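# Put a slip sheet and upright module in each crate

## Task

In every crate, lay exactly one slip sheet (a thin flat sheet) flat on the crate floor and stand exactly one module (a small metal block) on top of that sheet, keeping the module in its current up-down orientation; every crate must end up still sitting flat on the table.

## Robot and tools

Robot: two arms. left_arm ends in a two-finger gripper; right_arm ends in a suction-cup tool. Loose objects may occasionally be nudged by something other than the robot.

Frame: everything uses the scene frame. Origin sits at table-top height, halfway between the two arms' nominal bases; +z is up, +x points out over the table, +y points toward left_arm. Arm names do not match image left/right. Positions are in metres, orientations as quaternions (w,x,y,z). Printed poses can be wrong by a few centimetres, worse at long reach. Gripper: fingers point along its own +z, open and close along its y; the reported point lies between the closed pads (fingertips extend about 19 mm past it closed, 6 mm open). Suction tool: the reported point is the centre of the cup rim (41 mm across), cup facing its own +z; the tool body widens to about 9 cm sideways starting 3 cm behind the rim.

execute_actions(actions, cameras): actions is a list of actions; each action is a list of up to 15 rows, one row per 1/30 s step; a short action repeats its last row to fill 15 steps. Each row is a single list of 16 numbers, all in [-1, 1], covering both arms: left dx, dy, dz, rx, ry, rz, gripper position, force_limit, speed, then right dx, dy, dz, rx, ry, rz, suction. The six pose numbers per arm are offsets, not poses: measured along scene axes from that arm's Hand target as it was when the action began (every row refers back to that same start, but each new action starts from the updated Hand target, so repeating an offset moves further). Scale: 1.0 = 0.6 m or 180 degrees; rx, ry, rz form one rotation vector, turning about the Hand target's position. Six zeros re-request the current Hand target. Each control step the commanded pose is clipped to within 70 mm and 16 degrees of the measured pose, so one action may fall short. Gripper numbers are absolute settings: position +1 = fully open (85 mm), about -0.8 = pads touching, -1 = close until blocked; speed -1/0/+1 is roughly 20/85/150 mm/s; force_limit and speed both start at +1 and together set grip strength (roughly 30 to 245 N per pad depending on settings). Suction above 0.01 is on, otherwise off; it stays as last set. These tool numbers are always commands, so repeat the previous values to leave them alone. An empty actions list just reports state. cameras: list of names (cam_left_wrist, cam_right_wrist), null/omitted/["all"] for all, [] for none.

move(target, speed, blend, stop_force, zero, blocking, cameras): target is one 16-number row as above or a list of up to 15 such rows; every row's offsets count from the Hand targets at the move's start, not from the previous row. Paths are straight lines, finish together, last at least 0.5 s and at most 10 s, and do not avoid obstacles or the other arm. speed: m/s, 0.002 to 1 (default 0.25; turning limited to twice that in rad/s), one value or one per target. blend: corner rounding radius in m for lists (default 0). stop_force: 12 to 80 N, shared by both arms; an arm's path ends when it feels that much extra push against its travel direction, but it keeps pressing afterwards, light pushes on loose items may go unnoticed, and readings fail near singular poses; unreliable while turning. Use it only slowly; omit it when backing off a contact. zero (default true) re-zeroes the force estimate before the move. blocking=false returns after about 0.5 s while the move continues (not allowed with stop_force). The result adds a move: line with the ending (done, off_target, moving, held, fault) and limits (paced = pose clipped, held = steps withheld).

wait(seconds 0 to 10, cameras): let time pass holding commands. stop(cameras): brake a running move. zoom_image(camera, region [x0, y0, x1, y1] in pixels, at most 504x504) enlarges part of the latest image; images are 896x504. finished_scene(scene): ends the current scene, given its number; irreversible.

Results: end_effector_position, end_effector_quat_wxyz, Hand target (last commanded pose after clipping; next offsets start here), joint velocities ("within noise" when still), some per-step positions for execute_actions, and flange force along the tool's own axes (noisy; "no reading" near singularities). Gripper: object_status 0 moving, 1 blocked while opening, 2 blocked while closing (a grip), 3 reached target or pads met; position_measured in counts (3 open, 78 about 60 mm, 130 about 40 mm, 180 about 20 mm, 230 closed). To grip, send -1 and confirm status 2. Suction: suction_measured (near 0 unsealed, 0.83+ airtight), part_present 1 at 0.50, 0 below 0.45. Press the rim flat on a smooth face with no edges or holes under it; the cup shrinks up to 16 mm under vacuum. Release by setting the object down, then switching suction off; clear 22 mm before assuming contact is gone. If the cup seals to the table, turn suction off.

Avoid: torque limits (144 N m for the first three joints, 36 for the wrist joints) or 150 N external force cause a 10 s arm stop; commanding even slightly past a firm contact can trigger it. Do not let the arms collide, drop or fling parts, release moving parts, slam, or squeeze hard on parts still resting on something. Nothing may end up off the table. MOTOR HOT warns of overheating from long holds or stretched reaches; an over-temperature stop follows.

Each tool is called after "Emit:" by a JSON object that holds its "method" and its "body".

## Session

Emit:
{"method": "execute_actions", "body": {"actions": []}}

Scene clock: 0.00 s.
left_arm: end_effector_position=(+0.4358, +0.1194, +0.1993) position_measured=3 object_status=3 end_effector_quat_wxyz=(-0.114, -0.351, +0.928, -0.058) | right_arm: end_effector_position=(+0.6899, -0.8140, +0.1472) suction_measured=0.00 part_present=0 end_effector_quat_wxyz=(+0.009, -0.246, +0.969, -0.006)
Joint positions: left_arm=[-0.265 0.204 -0.061 0.221 -1.444 0.875] | right_arm=[-0.297 0.843 0.807 0.002 -1.512 0.762]
Joint velocities: within noise
Flange force (N): no reading
Hand target: left_arm +0.4358, +0.1194, +0.1993; -0.114, -0.351, +0.928, -0.058 | right_arm +0.6899, -0.8140, +0.1472; +0.009, -0.246, +0.969, -0.006

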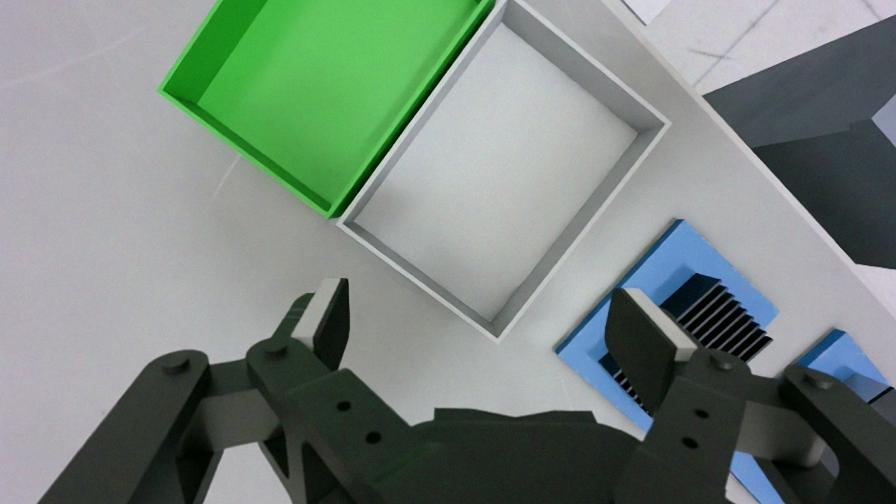

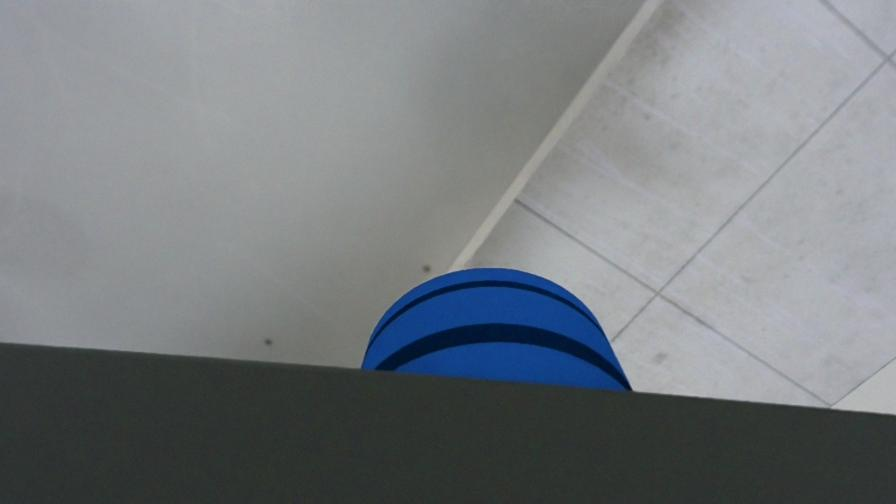

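Emit:
{"method": "move", "body": {"target": [-0.03, 0.284, 0.162, 0.0379, -0.0744, -0.2292, 1, 1, 1, -0.437, 0.76, 0.45, 0.004, 0.006, -0.158, 0]}}

Scene clock: 9.97 s.
left_arm: end_effector_position=(+0.4177, +0.2898, +0.2965) position_measured=3 object_status=3 end_effector_quat_wxyz=(+0.000, +0.001, +1.000, +0.000) | right_arm: end_effector_position=(+0.4277, -0.3580, +0.4172) suction_measured=0.00 part_present=0 end_effector_quat_wxyz=(+0.000, -0.001, +1.000, +0.000)
Joint positions: left_arm=[-0.021 -0.087 -0.052 0 -1.607 -0.05] | right_arm=[0.579 0.021 0.298 0 -1.847 -0.61]
Joint velocities: within noise
Flange force (N): left_arm=[-3.6 -2.4 -1.8] | right_arm=[-3.0 0.2 -2.9]
Hand target: left_arm +0.4178, +0.2898, +0.2965; +0.000, +0.001, +1.000, +0.000 | right_arm +0.4277, -0.3580, +0.4172; +0.000, -0.001, +1.000, +0.000
Off the commanded pose: left_arm 0.000 m, 0 deg | right_arm 0.000 m, 0 deg.
move: done

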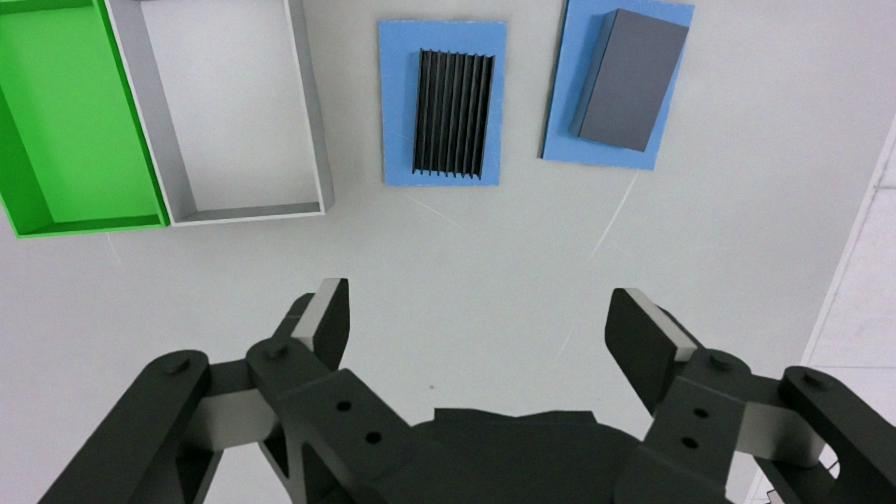

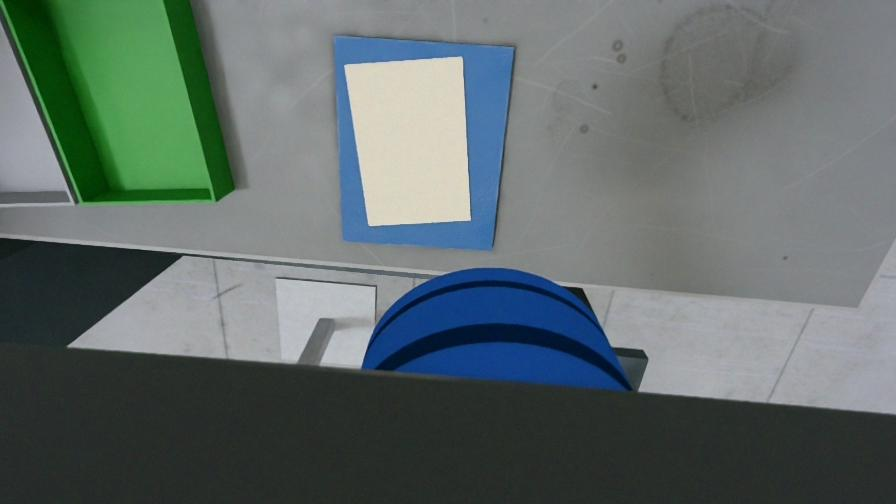

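Emit:
{"method": "move", "body": {"target": [0, -0.28, 0, 0, 0, 0, 1, 1, 1, 0, 0.0197, -0.1578, 0, 0, 0, 0]}}

Emit:
{"method": "zoom_image", "body": {"camera": "cam_right_wrist", "region": [100, 0, 600, 300]}}

Scene clock: 20.33 s.
left_arm: end_effector_position=(+0.4178, +0.1218, +0.2965) position_measured=3 object_status=3 end_effector_quat_wxyz=(+0.000, +0.001, +1.000, +0.000) | right_arm: end_effector_position=(+0.4277, -0.3462, +0.3226) suction_measured=0.00 part_present=0 end_effector_quat_wxyz=(+0.000, -0.001, +1.000, +0.000)
Joint positions: left_arm=[-0.408 0.098 0.134 0 -1.608 0.337] | right_arm=[0.601 -0.007 0.045 0 -1.623 -0.633]
Joint velocities: within noise
Flange force (N): left_arm=[-4.2 -4.4 -3.2] | right_arm=[-2.4 0.7 -2.5]
Hand target: left_arm +0.4178, +0.1218, +0.2965; +0.000, +0.001, +1.000, +0.000 | right_arm +0.4277, -0.3462, +0.3226; +0.000, -0.001, +1.000, +0.000
Off the commanded pose: left_arm 0.000 m, 0 deg | right_arm 0.000 m, 0 deg.
move: done

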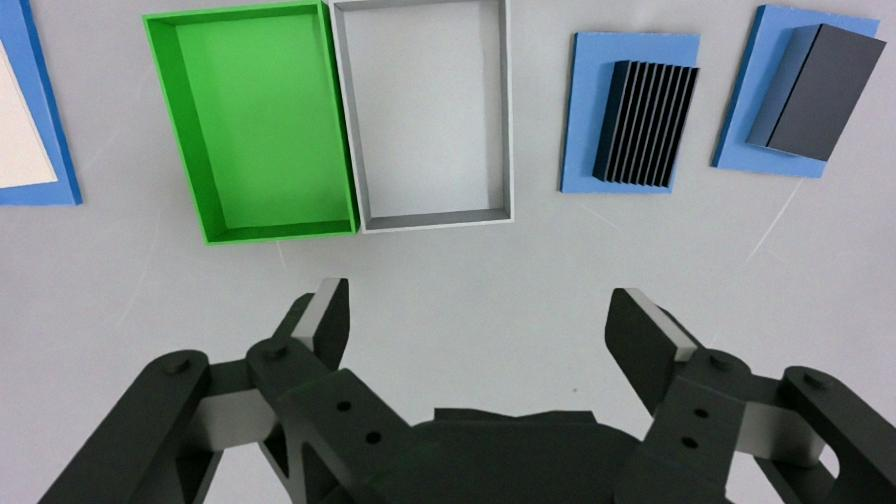

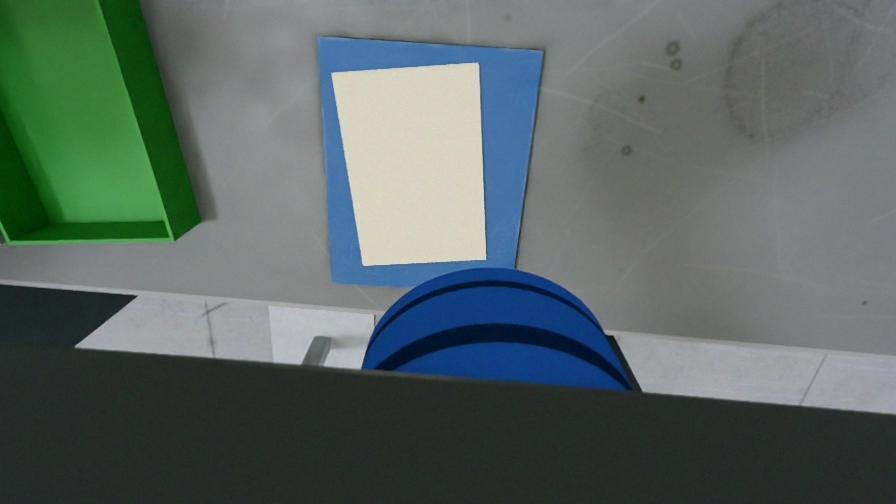

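Scaled by 1.008 from the camera's 896x504 image, which has a finer 1280x720 frame.

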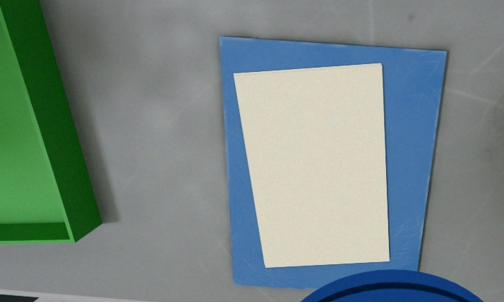

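Emit:
{"method": "move", "body": {"target": [[0, 0.06, 0, 0, 0, 0, 1, 1, 1, -0.0978, 0.0653, -0.2, 0, 0, 0, 0],[0, 0.06, 0, 0, 0, 0, 1, 1, 1, -0.0978, 0.0653, -0.4877, 0, 0, 0, 0]], "cameras": ["cam_right_wrist"]}}

Emit:
{"method": "move", "body": {"target": [0, 0, 0, 0, 0, 0, 1, 1, 1, 0, 0, -0.07, 0, 0, 0, 1], "speed": 0.01, "stop_force": 12, "cameras": []}}

Emit:
{"method": "move", "body": {"target": [0, 0, 0, 0, 0, 0, 1, 1, 1, 0, 0, 0.25, 0, 0, 0, 1], "speed": 0.15}}

Scene clock: 38.43 s.
left_arm: end_effector_position=(+0.4178, +0.1578, +0.2965) position_measured=3 object_status=3 end_effector_quat_wxyz=(+0.000, +0.001, +1.000, +0.000) | right_arm: end_effector_position=(+0.3690, -0.3070, +0.0299) suction_measured=0.00 part_present=0 end_effector_quat_wxyz=(+0.000, -0.001, +1.000, +0.000)
Joint positions: left_arm=[-0.334 0.048 0.081 0 -1.604 0.263] | right_arm=[0.769 0.12 -0.55 0 -0.901 -0.801]
Joint velocities: within noise
Flange force (N): left_arm=[-3.2 -3.1 -2.0] | right_arm=[-3.1 1.1 -0.1]
Hand target: left_arm +0.4178, +0.1578, +0.2965; +0.000, +0.001, +1.000, +0.000 | right_arm +0.3690, -0.3070, +0.0299; +0.000, -0.001, +1.000, +0.000
Off the commanded pose: left_arm 0.000 m, 0 deg | right_arm 0.000 m, 0 deg.
move: done
Images, in order (width x height): cam_right_wrist 896x504.

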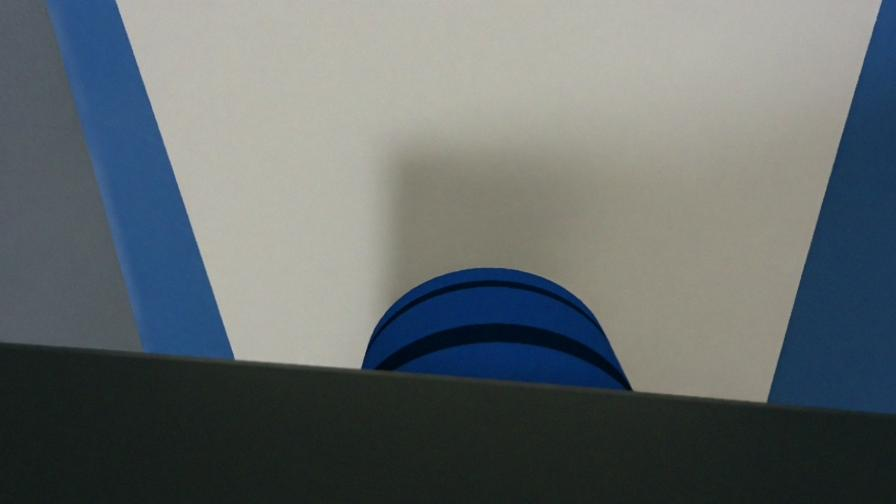

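Scene clock: 42.40 s.
left_arm: end_effector_position=(+0.4178, +0.1578, +0.2965) position_measured=3 object_status=3 end_effector_quat_wxyz=(+0.000, +0.001, +1.000, +0.000) | right_arm: end_effector_position=(+0.3690, -0.3070, -0.0034) suction_measured=1.00 part_present=1 end_effector_quat_wxyz=(+0.000, -0.001, +1.000, +0.000)
Joint positions: left_arm=[-0.334 0.048 0.081 0 -1.604 0.263] | right_arm=[0.769 0.183 -0.578 0 -0.81 -0.801]
Joint velocities: within noise
Flange force (N): left_arm=[-2.8 -3.6 -1.9] | right_arm=[0.9 -0.2 -21.9]
Hand target: left_arm +0.4178, +0.1578, +0.2965; +0.000, +0.001, +1.000, +0.000 | right_arm +0.3690, -0.3070, -0.0033; +0.000, -0.001, +1.000, +0.000 (not the last commanded pose)
Off the commanded pose: left_arm 0.000 m, 0 deg | right_arm 0.009 m, 0 deg.
move: contact (right_arm)
No camera images: "cameras" was empty.

Scene clock: 43.83 s.
left_arm: end_effector_position=(+0.4178, +0.1578, +0.2965) position_measured=3 object_status=3 end_effector_quat_wxyz=(+0.000, +0.001, +1.000, +0.000) | right_arm: end_effector_position=(+0.3690, -0.3070, +0.1466) suction_measured=1.00 part_present=1 end_effector_quat_wxyz=(+0.000, -0.001, +1.000, +0.000)
Joint positions: left_arm=[-0.334 0.048 0.081 0 -1.604 0.263] | right_arm=[0.769 -0.038 -0.402 0 -1.207 -0.801]
Joint velocities: within noise
Flange force (N): left_arm=[-2.1 -2.6 -1.2] | right_arm=[-3.3 0.6 -1.3]
Hand target: left_arm +0.4178, +0.1578, +0.2965; +0.000, +0.001, +1.000, +0.000 | right_arm +0.3690, -0.3070, +0.1467; +0.000, -0.001, +1.000, +0.000
Off the commanded pose: left_arm 0.000 m, 0 deg | right_arm 0.000 m, 0 deg.
move: done

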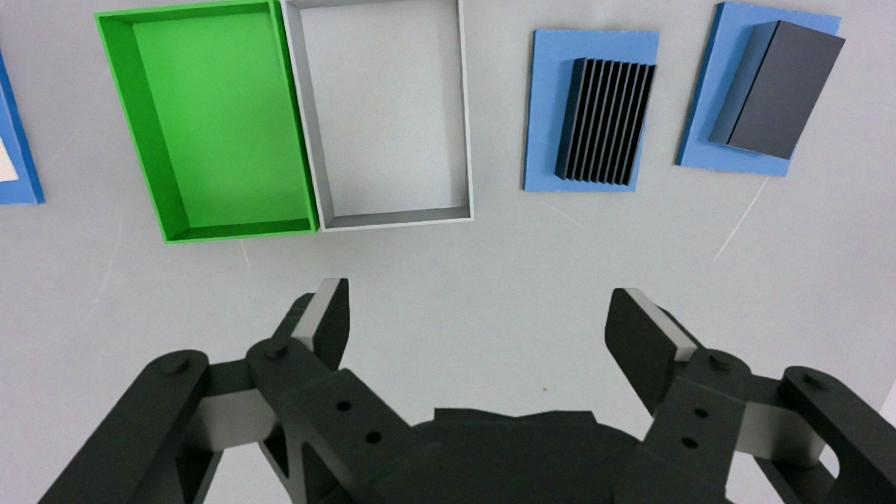

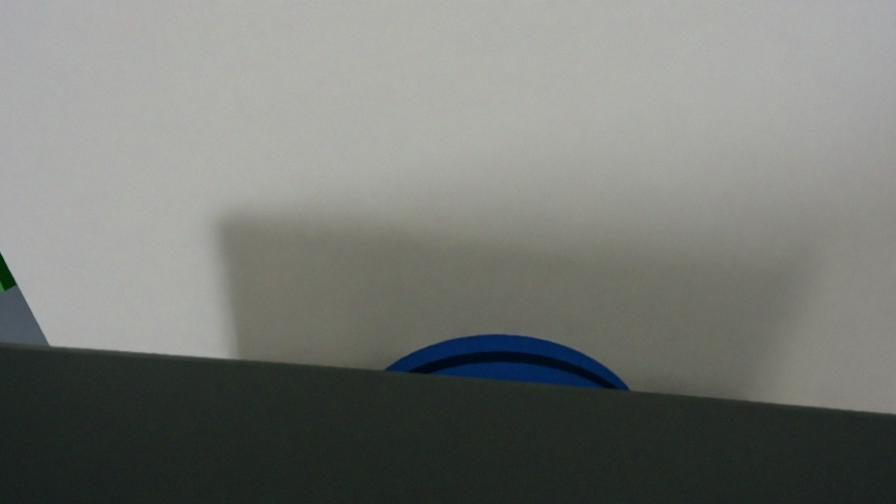

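Emit:
{"method": "move", "body": {"target": [[0, 0, 0, 0, 0, 0, 1, 1, 1, 0.033, 0.443, 0, 0, 0, -0.016, 1],[0, 0, 0, 0, 0, 0, 1, 1, 1, 0.033, 0.443, -0.163, 0, 0, -0.016, 1]], "speed": 0.2, "cameras": ["cam_left_wrist"]}}

Emit:
{"method": "zoom_image", "body": {"camera": "cam_left_wrist", "region": [50, 0, 350, 280]}}

Scene clock: 49.77 s.
left_arm: end_effector_position=(+0.4178, +0.1578, +0.2965) position_measured=3 object_status=3 end_effector_quat_wxyz=(+0.000, +0.001, +1.000, +0.000) | right_arm: end_effector_position=(+0.3888, -0.0412, +0.0489) suction_measured=1.00 part_present=1 end_effector_quat_wxyz=(+0.000, +0.024, +1.000, +0.000)
Joint positions: left_arm=[-0.334 0.048 0.081 0 -1.604 0.263] | right_arm=[1.059 0.503 0.018 0 -1.086 -1.141]
Joint velocities: within noise
Flange force (N): left_arm=[-2.0 -2.6 -2.2] | right_arm=[-2.8 3.0 -0.4]
Hand target: left_arm +0.4178, +0.1578, +0.2965; +0.000, +0.001, +1.000, +0.000 | right_arm +0.3888, -0.0412, +0.0489; +0.000, +0.024, +1.000, +0.000
Off the commanded pose: left_arm 0.000 m, 0 deg | right_arm 0.000 m, 0 deg.
move: done
Images, in order (width x height): cam_left_wrist 896x504.

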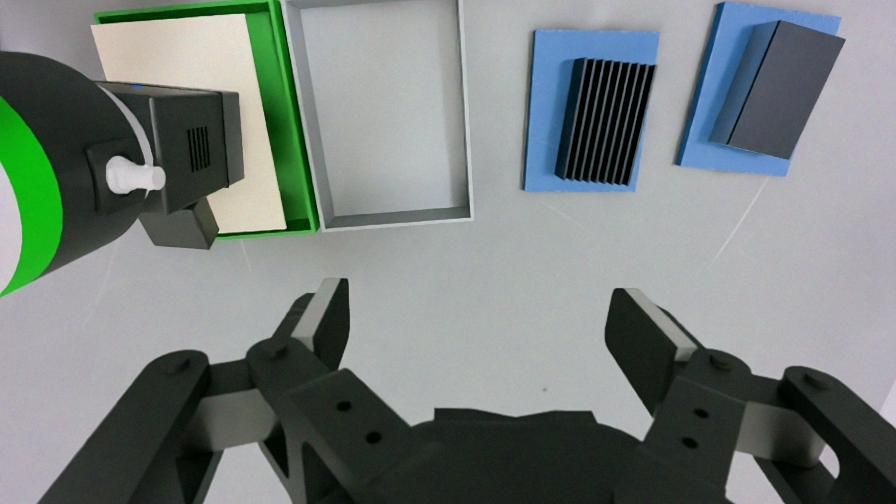

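Scaled by 1.680 from the camera's 896x504 image, which has a finer 1280x720 frame.

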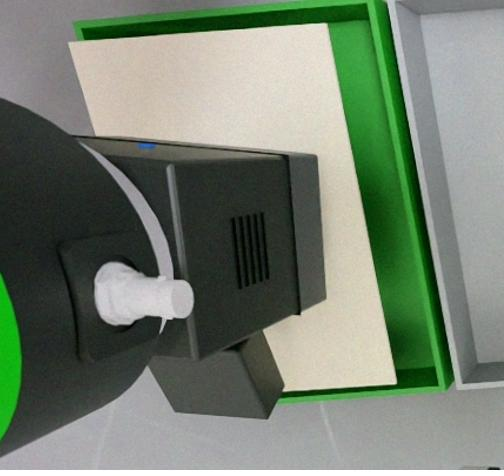

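Emit:
{"method": "move", "body": {"target": [0, 0, 0, 0, 0, 0, 1, 1, 1, 0, 0, -0.093, 0, 0, 0.004, 1], "speed": 0.05, "cameras": ["cam_left_wrist"]}}

Emit:
{"method": "zoom_image", "body": {"camera": "cam_left_wrist", "region": [50, 0, 350, 280]}}

Scene clock: 63.20 s.
left_arm: end_effector_position=(+0.4178, +0.1578, +0.2965) position_measured=3 object_status=3 end_effector_quat_wxyz=(+0.000, +0.001, +1.000, +0.000) | right_arm: end_effector_position=(+0.3888, -0.0412, -0.0069) suction_measured=1.00 part_present=1 end_effector_quat_wxyz=(+0.000, +0.018, +1.000, +0.000)
Joint positions: left_arm=[-0.334 0.048 0.081 0 -1.604 0.263] | right_arm=[1.059 0.573 -0.024 0 -0.974 -1.128]
Joint velocities: within noise
Flange force (N): left_arm=[-3.2 -3.6 -2.5] | right_arm=[-2.4 3.1 0.5]
Hand target: left_arm +0.4178, +0.1578, +0.2965; +0.000, +0.001, +1.000, +0.000 | right_arm +0.3888, -0.0412, -0.0069; +0.000, +0.018, +1.000, +0.000
Off the commanded pose: left_arm 0.000 m, 0 deg | right_arm 0.000 m, 0 deg.
move: done
Images, in order (width x height): cam_left_wrist 896x504.

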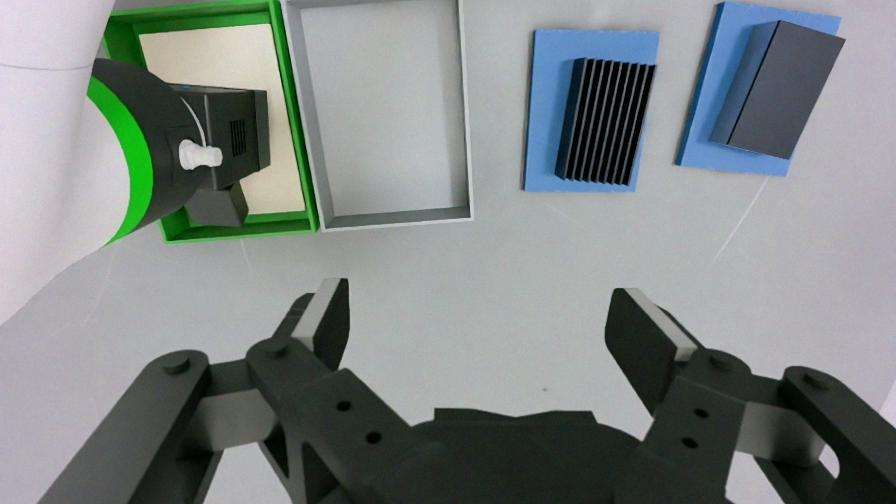

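Scaled by 1.680 from the camera's 896x504 image, which has a finer 1280x720 frame.

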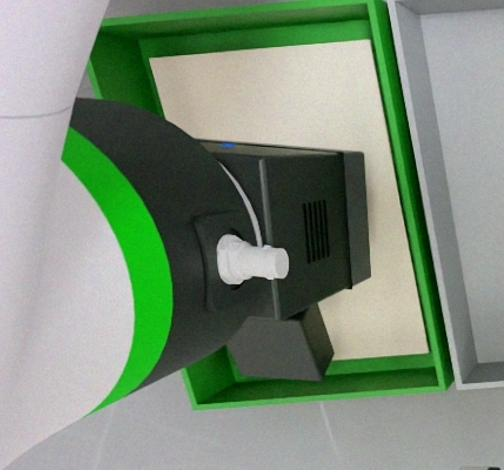

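Emit:
{"method": "move", "body": {"target": [0, 0, 0, 0, 0, 0, 1, 1, 1, 0, -0.005, 0, 0, 0, 0, 1], "speed": 0.05, "cameras": []}}

Emit:
{"method": "move", "body": {"target": [0, 0, 0, 0, 0, 0, 1, 1, 1, 0, 0, -0.03, 0, 0, 0, 1], "speed": 0.01, "stop_force": 12, "cameras": []}}

Emit:
{"method": "move", "body": {"target": [0, 0, 0, 0, 0, 0, 1, 1, 1, 0, 0, 0, 0, 0, 0, 0], "cameras": []}}

Emit:
{"method": "wait", "body": {"seconds": 0.5, "cameras": []}}

Emit:
{"method": "move", "body": {"target": [[0, 0, 0, 0, 0, 0, 1, 1, 1, 0, 0, 0.07, 0, 0, 0, 0],[0, 0, 0, 0, 0, 0, 1, 1, 1, 0, 0, 0.38, 0, 0, 0, 0]], "speed": [0.05, 0.2]}}

Scene clock: 71.07 s.
left_arm: end_effector_position=(+0.4178, +0.1578, +0.2965) position_measured=3 object_status=3 end_effector_quat_wxyz=(+0.000, +0.001, +1.000, +0.000) | right_arm: end_effector_position=(+0.3888, -0.0442, -0.0069) suction_measured=1.00 part_present=1 end_effector_quat_wxyz=(+0.000, +0.018, +1.000, +0.000)
Joint positions: left_arm=[-0.334 0.048 0.081 0 -1.604 0.263] | right_arm=[1.057 0.568 -0.031 0 -0.971 -1.126]
Joint velocities: within noise
Flange force (N): left_arm=[-1.9 -1.9 -1.4] | right_arm=[-2.5 3.4 0.1]
Hand target: left_arm +0.4178, +0.1578, +0.2965; +0.000, +0.001, +1.000, +0.000 | right_arm +0.3888, -0.0442, -0.0069; +0.000, +0.018, +1.000, +0.000
Off the commanded pose: left_arm 0.000 m, 0 deg | right_arm 0.000 m, 0 deg.
move: done
No camera images: "cameras" was empty.

Scene clock: 72.20 s.
left_arm: end_effector_position=(+0.4178, +0.1578, +0.2965) position_measured=3 object_status=3 end_effector_quat_wxyz=(+0.000, +0.001, +1.000, +0.000) | right_arm: end_effector_position=(+0.3889, -0.0441, -0.0120) suction_measured=1.00 part_present=1 end_effector_quat_wxyz=(+0.000, +0.018, +1.000, +0.000)
Joint positions: left_arm=[-0.334 0.048 0.081 0 -1.604 0.263] | right_arm=[1.057 0.575 -0.034 0 -0.961 -1.126]
Joint velocities: within noise
Flange force (N): left_arm=[-2.6 -3.4 -2.2] | right_arm=[-0.1 0.6 -20.7]
Hand target: left_arm +0.4178, +0.1578, +0.2965; +0.000, +0.001, +1.000, +0.000 | right_arm +0.3889, -0.0441, -0.0120; +0.000, +0.018, +1.000, +0.000 (not the last commanded pose)
Off the commanded pose: left_arm 0.000 m, 0 deg | right_arm 0.013 m, 0 deg.
move: contact (right_arm)
No camera images: "cameras" was empty.

Scene clock: 72.70 s.
left_arm: end_effector_position=(+0.4178, +0.1578, +0.2965) position_measured=3 object_status=3 end_effector_quat_wxyz=(+0.000, +0.001, +1.000, +0.000) | right_arm: end_effector_position=(+0.3889, -0.0441, -0.0120) suction_measured=0.00 part_present=0 end_effector_quat_wxyz=(+0.000, +0.018, +1.000, +0.000)
Joint positions: left_arm=[-0.334 0.048 0.081 0 -1.604 0.263] | right_arm=[1.057 0.575 -0.034 0 -0.961 -1.126]
Joint velocities: within noise
Flange force (N): left_arm=[-2.5 -2.3 -1.4] | right_arm=[3.5 -2.6 -47.7]
Hand target: left_arm +0.4178, +0.1578, +0.2965; +0.000, +0.001, +1.000, +0.000 | right_arm +0.3889, -0.0441, -0.0120; +0.000, +0.018, +1.000, +0.000
Off the commanded pose: left_arm 0.000 m, 0 deg | right_arm 0.000 m, 0 deg.
move: done
No camera images: "cameras" was empty.

Scene clock: 73.20 s.
left_arm: end_effector_position=(+0.4178, +0.1578, +0.2965) position_measured=3 object_status=3 end_effector_quat_wxyz=(+0.000, +0.001, +1.000, +0.000) | right_arm: end_effector_position=(+0.3889, -0.0441, -0.0120) suction_measured=0.00 part_present=0 end_effector_quat_wxyz=(+0.000, +0.018, +1.000, +0.000)
Joint positions: left_arm=[-0.334 0.048 0.081 0 -1.604 0.263] | right_arm=[1.057 0.575 -0.034 0 -0.961 -1.126]
Joint velocities: within noise
Flange force (N): left_arm=[-2.5 -3.0 -1.9] | right_arm=[3.6 -2.3 -48.9]
Hand target: left_arm +0.4178, +0.1578, +0.2965; +0.000, +0.001, +1.000, +0.000 | right_arm +0.3889, -0.0441, -0.0120; +0.000, +0.018, +1.000, +0.000
Off the commanded pose: left_arm 0.000 m, 0 deg | right_arm 0.000 m, 0 deg.
wait: 0.50 s; at rest by 0.17 s
No camera images: "cameras" was empty.

Scene clock: 75.47 s.
left_arm: end_effector_position=(+0.4178, +0.1578, +0.2965) position_measured=3 object_status=3 end_effector_quat_wxyz=(+0.000, +0.001, +1.000, +0.000) | right_arm: end_effector_position=(+0.3888, -0.0441, +0.2160) suction_measured=0.00 part_present=0 end_effector_quat_wxyz=(+0.000, +0.018, +1.000, +0.000)
Joint positions: left_arm=[-0.334 0.048 0.081 0 -1.604 0.263] | right_arm=[1.057 0.373 0.242 0 -1.44 -1.126]
Joint velocities: within noise
Flange force (N): left_arm=[-2.9 -3.2 -2.3] | right_arm=[-4.5 5.3 -2.9]
Hand target: left_arm +0.4178, +0.1578, +0.2965; +0.000, +0.001, +1.000, +0.000 | right_arm +0.3889, -0.0441, +0.2160; +0.000, +0.018, +1.000, +0.000
Off the commanded pose: left_arm 0.000 m, 0 deg | right_arm 0.000 m, 0 deg.
move: done

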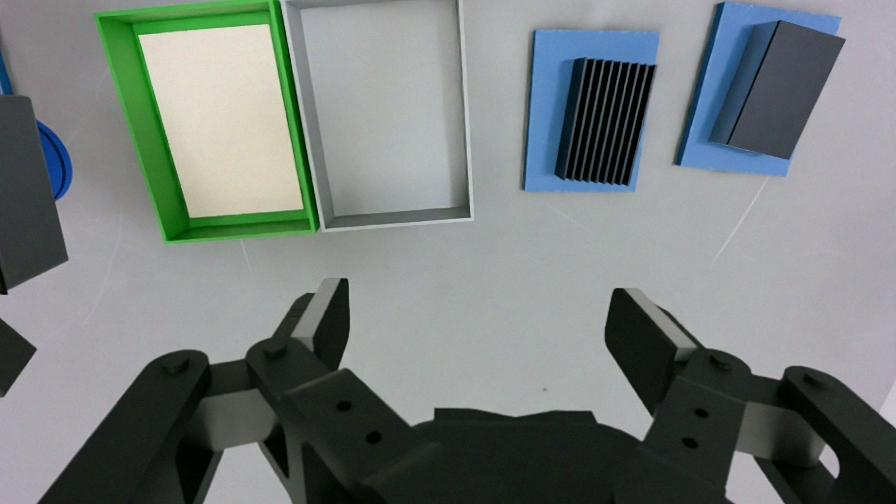

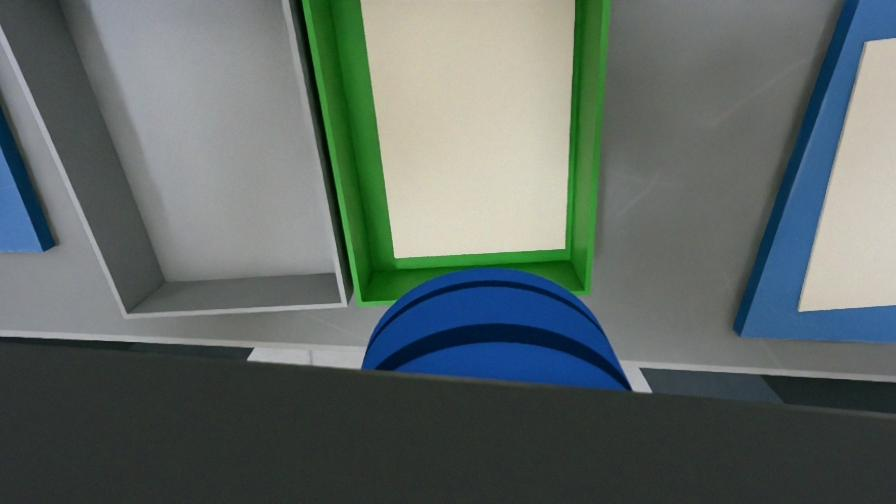

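Emit:
{"method": "move", "body": {"target": [[0, 0, 0, 0, 0, 0, 1, 1, 1, -0.033, -0.438, 0, 0, 0, 0.012, 0],[0, 0.22, 0, 0, 0, 0, 1, 1, 1, -0.033, -0.438, -0.31, 0, 0, 0.012, 0]]}}

Emit:
{"method": "move", "body": {"target": [0, 0, 0, 0, 0, 0, 1, 1, 1, 0, 0, -0.07, 0, 0, 0, 1], "speed": 0.01, "stop_force": 12, "cameras": []}}

Emit:
{"method": "move", "body": {"target": [0, 0, 0, 0, 0, 0, 1, 1, 1, 0, 0, 0.25, 0, 0, 0, 1], "speed": 0.15, "cameras": ["cam_right_wrist"]}}

Emit:
{"method": "move", "body": {"target": [[0, 0, 0, 0, 0, 0, 1, 1, 1, 0.0167, 0.665, 0, 0, 0, -0.012, 1],[0, 0, 0, 0, 0, 0, 1, 1, 1, 0.0167, 0.665, -0.163, 0, 0, -0.012, 1]], "speed": 0.2, "cameras": ["cam_left_wrist"]}}

Emit:
{"method": "zoom_image", "body": {"camera": "cam_left_wrist", "region": [50, 0, 350, 280]}}

Scene clock: 88.53 s.
left_arm: end_effector_position=(+0.4177, +0.2897, +0.2965) position_measured=3 object_status=3 end_effector_quat_wxyz=(+0.000, +0.001, +1.000, +0.000) | right_arm: end_effector_position=(+0.3690, -0.3069, +0.0300) suction_measured=0.00 part_present=0 end_effector_quat_wxyz=(+0.000, -0.001, +1.000, +0.000)
Joint positions: left_arm=[-0.021 -0.087 -0.052 0 -1.607 -0.05] | right_arm=[0.769 0.12 -0.55 0 -0.901 -0.801]
Joint velocities: within noise
Flange force (N): left_arm=[-3.8 -2.1 -1.9] | right_arm=[-1.4 0.8 -0.8]
Hand target: left_arm +0.4178, +0.2898, +0.2965; +0.000, +0.001, +1.000, +0.000 | right_arm +0.3691, -0.3069, +0.0300; +0.000, -0.001, +1.000, +0.000
Off the commanded pose: left_arm 0.000 m, 0 deg | right_arm 0.000 m, 0 deg.
move: done

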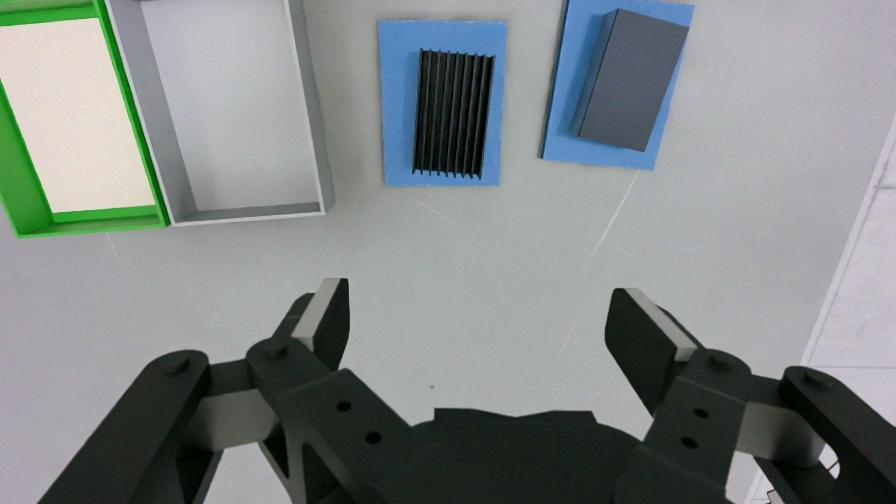

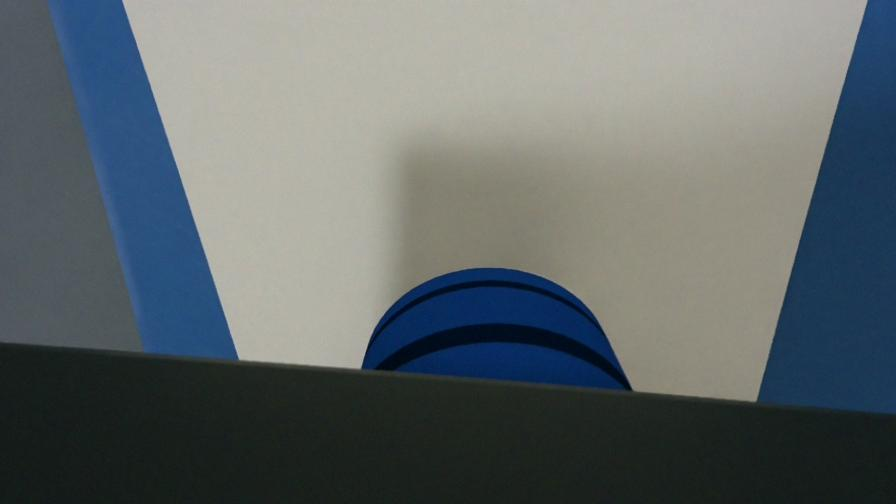

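Scene clock: 92.73 s.
left_arm: end_effector_position=(+0.4178, +0.2898, +0.2965) position_measured=3 object_status=3 end_effector_quat_wxyz=(+0.000, +0.001, +1.000, +0.000) | right_arm: end_effector_position=(+0.3691, -0.3069, -0.0057) suction_measured=1.00 part_present=1 end_effector_quat_wxyz=(+0.000, -0.001, +1.000, +0.000)
Joint positions: left_arm=[-0.021 -0.087 -0.052 0 -1.607 -0.05] | right_arm=[0.769 0.188 -0.579 0 -0.803 -0.801]
Joint velocities: within noise
Flange force (N): left_arm=[-3.8 -2.7 -2.0] | right_arm=[2.4 -0.6 -28.0]
Hand target: left_arm +0.4178, +0.2898, +0.2965; +0.000, +0.001, +1.000, +0.000 | right_arm +0.3691, -0.3069, -0.0057; +0.000, -0.001, +1.000, +0.000 (not the last commanded pose)
Off the commanded pose: left_arm 0.000 m, 0 deg | right_arm 0.006 m, 0 deg.
move: contact (right_arm)
No camera images: "cameras" was empty.

Scene clock: 94.17 s.
left_arm: end_effector_position=(+0.4178, +0.2898, +0.2965) position_measured=3 object_status=3 end_effector_quat_wxyz=(+0.000, +0.001, +1.000, +0.000) | right_arm: end_effector_position=(+0.3691, -0.3069, +0.1443) suction_measured=1.00 part_present=1 end_effector_quat_wxyz=(+0.000, -0.001, +1.000, +0.000)
Joint positions: left_arm=[-0.021 -0.087 -0.052 0 -1.607 -0.05] | right_arm=[0.769 -0.036 -0.406 0 -1.201 -0.801]
Joint velocities: within noise
Flange force (N): left_arm=[-3.1 -2.0 -1.6] | right_arm=[-2.0 1.1 -1.3]
Hand target: left_arm +0.4178, +0.2898, +0.2965; +0.000, +0.001, +1.000, +0.000 | right_arm +0.3691, -0.3069, +0.1443; +0.000, -0.001, +1.000, +0.000
Off the commanded pose: left_arm 0.000 m, 0 deg | right_arm 0.000 m, 0 deg.
move: done
Images, in order (width x height): cam_right_wrist 896x504.

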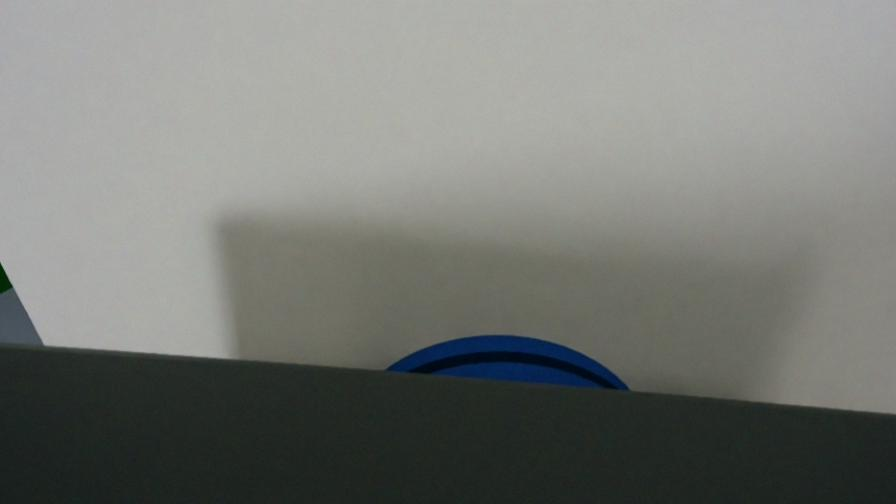

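Scene clock: 97.20 s.
left_arm: end_effector_position=(+0.4178, +0.2898, +0.2965) position_measured=3 object_status=3 end_effector_quat_wxyz=(+0.000, +0.001, +1.000, +0.000) | right_arm: end_effector_position=(+0.3791, +0.0921, +0.0466) suction_measured=1.00 part_present=1 end_effector_quat_wxyz=(+0.000, +0.018, +1.000, +0.000)
Joint positions: left_arm=[-0.021 -0.087 -0.052 0 -1.607 -0.05] | right_arm=[1.161 0.743 0.398 0 -1.225 -1.23]
Joint velocities: within noise
Flange force (N): left_arm=[-3.0 -2.2 -1.9] | right_arm=[-3.7 6.0 0.4]
Hand target: left_arm +0.4178, +0.2898, +0.2965; +0.000, +0.001, +1.000, +0.000 | right_arm +0.3791, +0.0921, +0.0465; +0.000, +0.018, +1.000, +0.000
Off the commanded pose: left_arm 0.000 m, 0 deg | right_arm 0.000 m, 0 deg.
move: done
Images, in order (width x height): cam_left_wrist 896x504.

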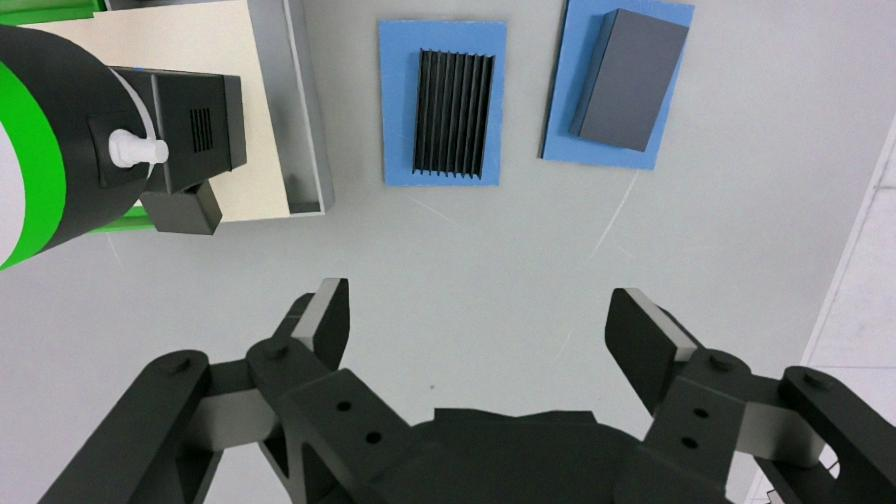

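Scaled by 1.680 from the camera's 896x504 image, which has a finer 1280x720 frame.

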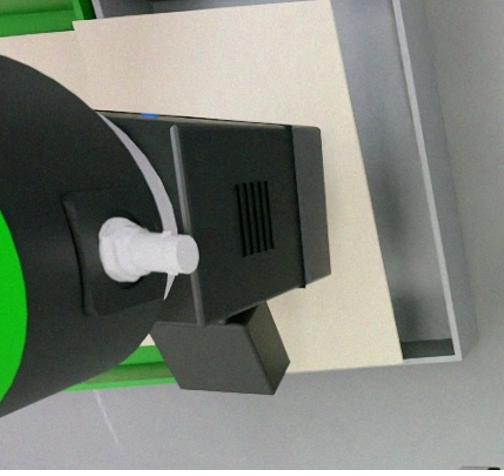

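Emit:
{"method": "move", "body": {"target": [[0, 0, 0, 0, 0, 0, 1, 1, 1, -0.005, 0.014, 0, 0, 0, 0, 1],[0, 0, 0, 0, 0, 0, 1, 1, 1, -0.005, 0.014, -0.088, 0, 0, 0, 1]], "speed": 0.05, "cameras": ["cam_left_wrist"]}}

Emit:
{"method": "zoom_image", "body": {"camera": "cam_left_wrist", "region": [50, 0, 350, 280]}}

Scene clock: 107.13 s.
left_arm: end_effector_position=(+0.4178, +0.2898, +0.2965) position_measured=3 object_status=3 end_effector_quat_wxyz=(+0.000, +0.001, +1.000, +0.000) | right_arm: end_effector_position=(+0.3761, +0.1005, -0.0062) suction_measured=1.00 part_present=1 end_effector_quat_wxyz=(+0.000, +0.018, +1.000, +0.000)
Joint positions: left_arm=[-0.021 -0.087 -0.052 0 -1.607 -0.05] | right_arm=[1.169 0.809 0.379 0 -1.141 -1.239]
Joint velocities: within noise
Flange force (N): left_arm=[-3.4 -2.2 -2.0] | right_arm=[-2.3 4.5 0.2]
Hand target: left_arm +0.4178, +0.2898, +0.2965; +0.000, +0.001, +1.000, +0.000 | right_arm +0.3761, +0.1005, -0.0063; +0.000, +0.018, +1.000, +0.000
Off the commanded pose: left_arm 0.000 m, 0 deg | right_arm 0.000 m, 0 deg.
move: done
Images, in order (width x height): cam_left_wrist 896x504.

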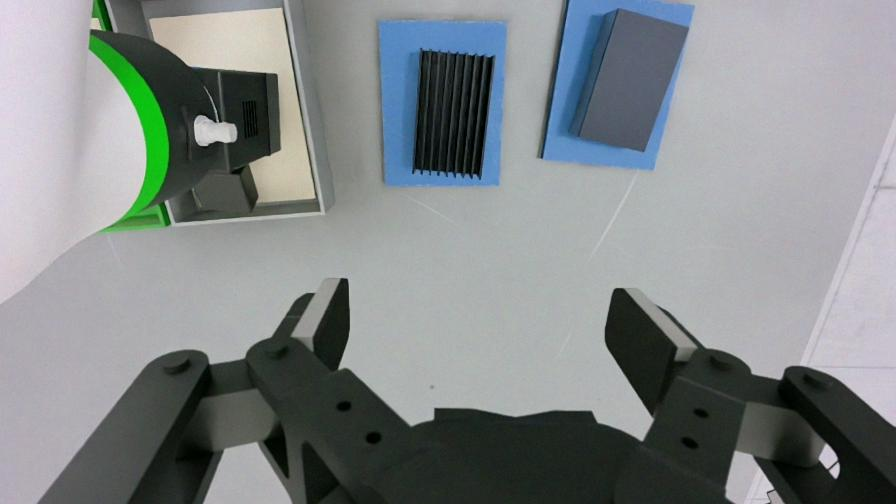

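Scaled by 1.680 from the camera's 896x504 image, which has a finer 1280x720 frame.

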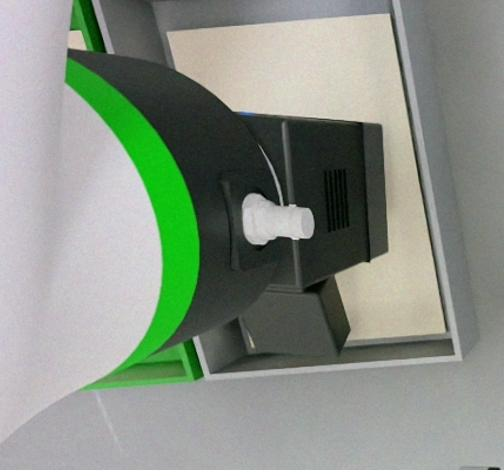

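Emit:
{"method": "move", "body": {"target": [0, 0, 0, 0, 0, 0, 1, 1, 1, 0, 0.002, -0.03, 0, 0, 0, 1], "speed": 0.01, "stop_force": 12, "cameras": []}}

Emit:
{"method": "move", "body": {"target": [0, 0, 0, 0, 0, 0, 1, 1, 1, 0, 0, 0, 0, 0, 0, 0], "cameras": []}}

Emit:
{"method": "wait", "body": {"seconds": 0.5, "cameras": []}}

Emit:
{"method": "move", "body": {"target": [[0, 0, 0, 0, 0, 0, 1, 1, 1, 0, 0, 0.07, 0, 0, 0, 0],[0, 0, 0, 0, 0, 0, 1, 1, 1, 0, 0, 0.38, 0, 0, 0, 0],[0, 0, 0, 0, 0, 0, 1, 1, 1, 0, -0.8, 0.6, 0, 0, 0, 0]], "speed": [0.05, 0.2, 0.25]}}

Scene clock: 120.93 s.
left_arm: end_effector_position=(+0.4178, +0.2898, +0.2965) position_measured=3 object_status=3 end_effector_quat_wxyz=(+0.000, +0.001, +1.000, +0.000) | right_arm: end_effector_position=(+0.3762, +0.1010, -0.0119) suction_measured=1.00 part_present=1 end_effector_quat_wxyz=(+0.000, +0.018, +1.000, +0.000)
Joint positions: left_arm=[-0.021 -0.087 -0.052 0 -1.607 -0.05] | right_arm=[1.17 0.816 0.377 0 -1.131 -1.239]
Joint velocities: within noise
Flange force (N): left_arm=[-2.8 -2.1 -1.9] | right_arm=[-1.4 2.0 -18.3]
Hand target: left_arm +0.4178, +0.2898, +0.2965; +0.000, +0.001, +1.000, +0.000 | right_arm +0.3761, +0.1010, -0.0119; +0.000, +0.018, +1.000, +0.000 (not the last commanded pose)
Off the commanded pose: left_arm 0.000 m, 0 deg | right_arm 0.012 m, 0 deg.
move: contact (right_arm)
No camera images: "cameras" was empty.

Scene clock: 121.43 s.
left_arm: end_effector_position=(+0.4178, +0.2898, +0.2965) position_measured=3 object_status=3 end_effector_quat_wxyz=(+0.000, +0.001, +1.000, +0.000) | right_arm: end_effector_position=(+0.3762, +0.1010, -0.0118) suction_measured=0.00 part_present=0 end_effector_quat_wxyz=(+0.000, +0.018, +1.000, +0.000)
Joint positions: left_arm=[-0.021 -0.087 -0.052 0 -1.607 -0.05] | right_arm=[1.17 0.816 0.377 0 -1.131 -1.239]
Joint velocities: within noise
Flange force (N): left_arm=[-2.7 -1.7 -1.5] | right_arm=[1.6 -0.5 -43.3]
Hand target: left_arm +0.4178, +0.2898, +0.2965; +0.000, +0.001, +1.000, +0.000 | right_arm +0.3761, +0.1010, -0.0119; +0.000, +0.018, +1.000, +0.000
Off the commanded pose: left_arm 0.000 m, 0 deg | right_arm 0.000 m, 0 deg.
move: done
No camera images: "cameras" was empty.

Scene clock: 121.93 s.
left_arm: end_effector_position=(+0.4178, +0.2898, +0.2965) position_measured=3 object_status=3 end_effector_quat_wxyz=(+0.000, +0.001, +1.000, +0.000) | right_arm: end_effector_position=(+0.3761, +0.1010, -0.0119) suction_measured=0.00 part_present=0 end_effector_quat_wxyz=(+0.000, +0.018, +1.000, +0.000)
Joint positions: left_arm=[-0.021 -0.087 -0.052 0 -1.607 -0.05] | right_arm=[1.17 0.816 0.377 0 -1.131 -1.239]
Joint velocities: within noise
Flange force (N): left_arm=[-3.8 -2.5 -2.5] | right_arm=[1.7 -1.0 -44.2]
Hand target: left_arm +0.4178, +0.2898, +0.2965; +0.000, +0.001, +1.000, +0.000 | right_arm +0.3761, +0.1010, -0.0119; +0.000, +0.018, +1.000, +0.000
Off the commanded pose: left_arm 0.000 m, 0 deg | right_arm 0.000 m, 0 deg.
wait: 0.50 s; at rest by 0.17 s
No camera images: "cameras" was empty.

Scene clock: 126.30 s.
left_arm: end_effector_position=(+0.4178, +0.2898, +0.2965) position_measured=3 object_status=3 end_effector_quat_wxyz=(+0.000, +0.001, +1.000, +0.000) | right_arm: end_effector_position=(+0.3761, -0.3790, +0.3481) suction_measured=0.00 part_present=0 end_effector_quat_wxyz=(+0.000, +0.018, +1.000, +0.000)
Joint positions: left_arm=[-0.021 -0.087 -0.052 0 -1.607 -0.05] | right_arm=[0.612 -0.154 -0.03 0 -1.694 -0.682]
Joint velocities: within noise
Flange force (N): left_arm=[-4.2 -2.4 -2.2] | right_arm=[-1.9 1.5 -2.5]
Hand target: left_arm +0.4178, +0.2898, +0.2965; +0.000, +0.001, +1.000, +0.000 | right_arm +0.3761, -0.3790, +0.3481; +0.000, +0.018, +1.000, +0.000
Off the commanded pose: left_arm 0.000 m, 0 deg | right_arm 0.000 m, 0 deg.
move: done

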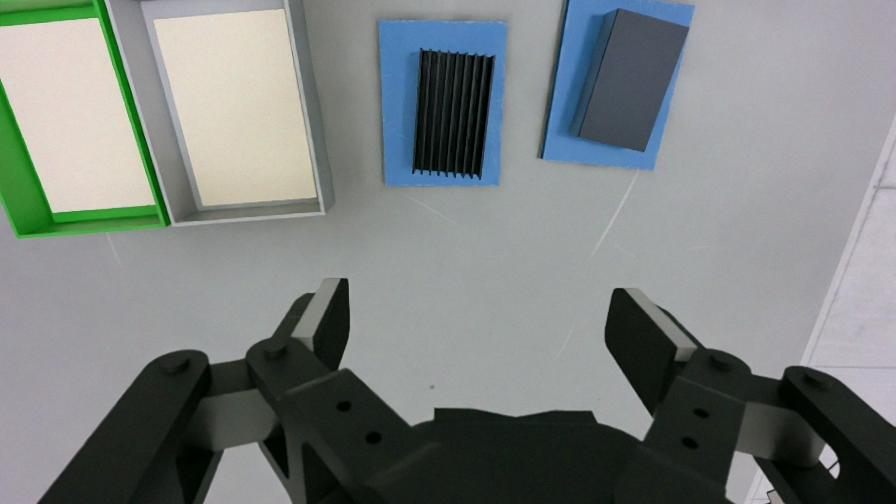

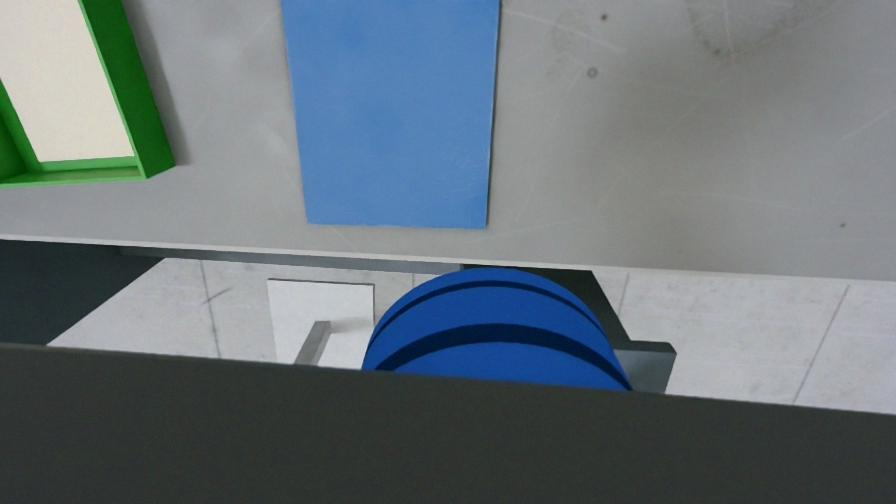

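Emit:
{"method": "move", "body": {"target": [[-0.0922, -0.0005, -0.2, 0, 0, -0.0255, 1, -0.6, -1, 0, 0, 0, 0, 0, 0, 0],[-0.0922, -0.0005, -0.4, 0, 0, -0.0255, 1, -0.6, -1, 0, 0, 0, 0, 0, 0, 0]], "speed": 0.2, "cameras": ["cam_left_wrist"]}}

Scene clock: 134.37 s.
left_arm: end_effector_position=(+0.3624, +0.2895, +0.0565) position_measured=3 object_status=3 end_effector_quat_wxyz=(+0.000, +0.041, +0.999, +0.000) | right_arm: end_effector_position=(+0.3761, -0.3790, +0.3481) suction_measured=0.00 part_present=0 end_effector_quat_wxyz=(+0.000, +0.018, +1.000, +0.000)
Joint positions: left_arm=[-0.014 -0.07 -0.621 0 -1.02 -0.137] | right_arm=[0.612 -0.154 -0.03 0 -1.694 -0.682]
Joint velocities: within noise
Flange force (N): left_arm=[-4.4 -2.8 0.2] | right_arm=[-2.4 0.9 -2.6]
Hand target: left_arm +0.3624, +0.2895, +0.0565; +0.000, +0.041, +0.999, +0.000 | right_arm +0.3761, -0.3790, +0.3481; +0.000, +0.018, +1.000, +0.000
Off the commanded pose: left_arm 0.000 m, 0 deg | right_arm 0.000 m, 0 deg.
move: done
Images, in order (width x height): cam_left_wrist 896x504.

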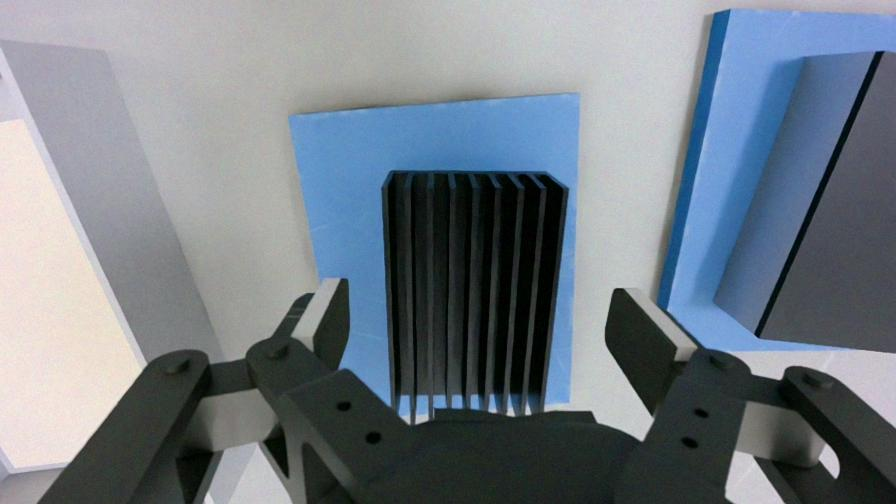

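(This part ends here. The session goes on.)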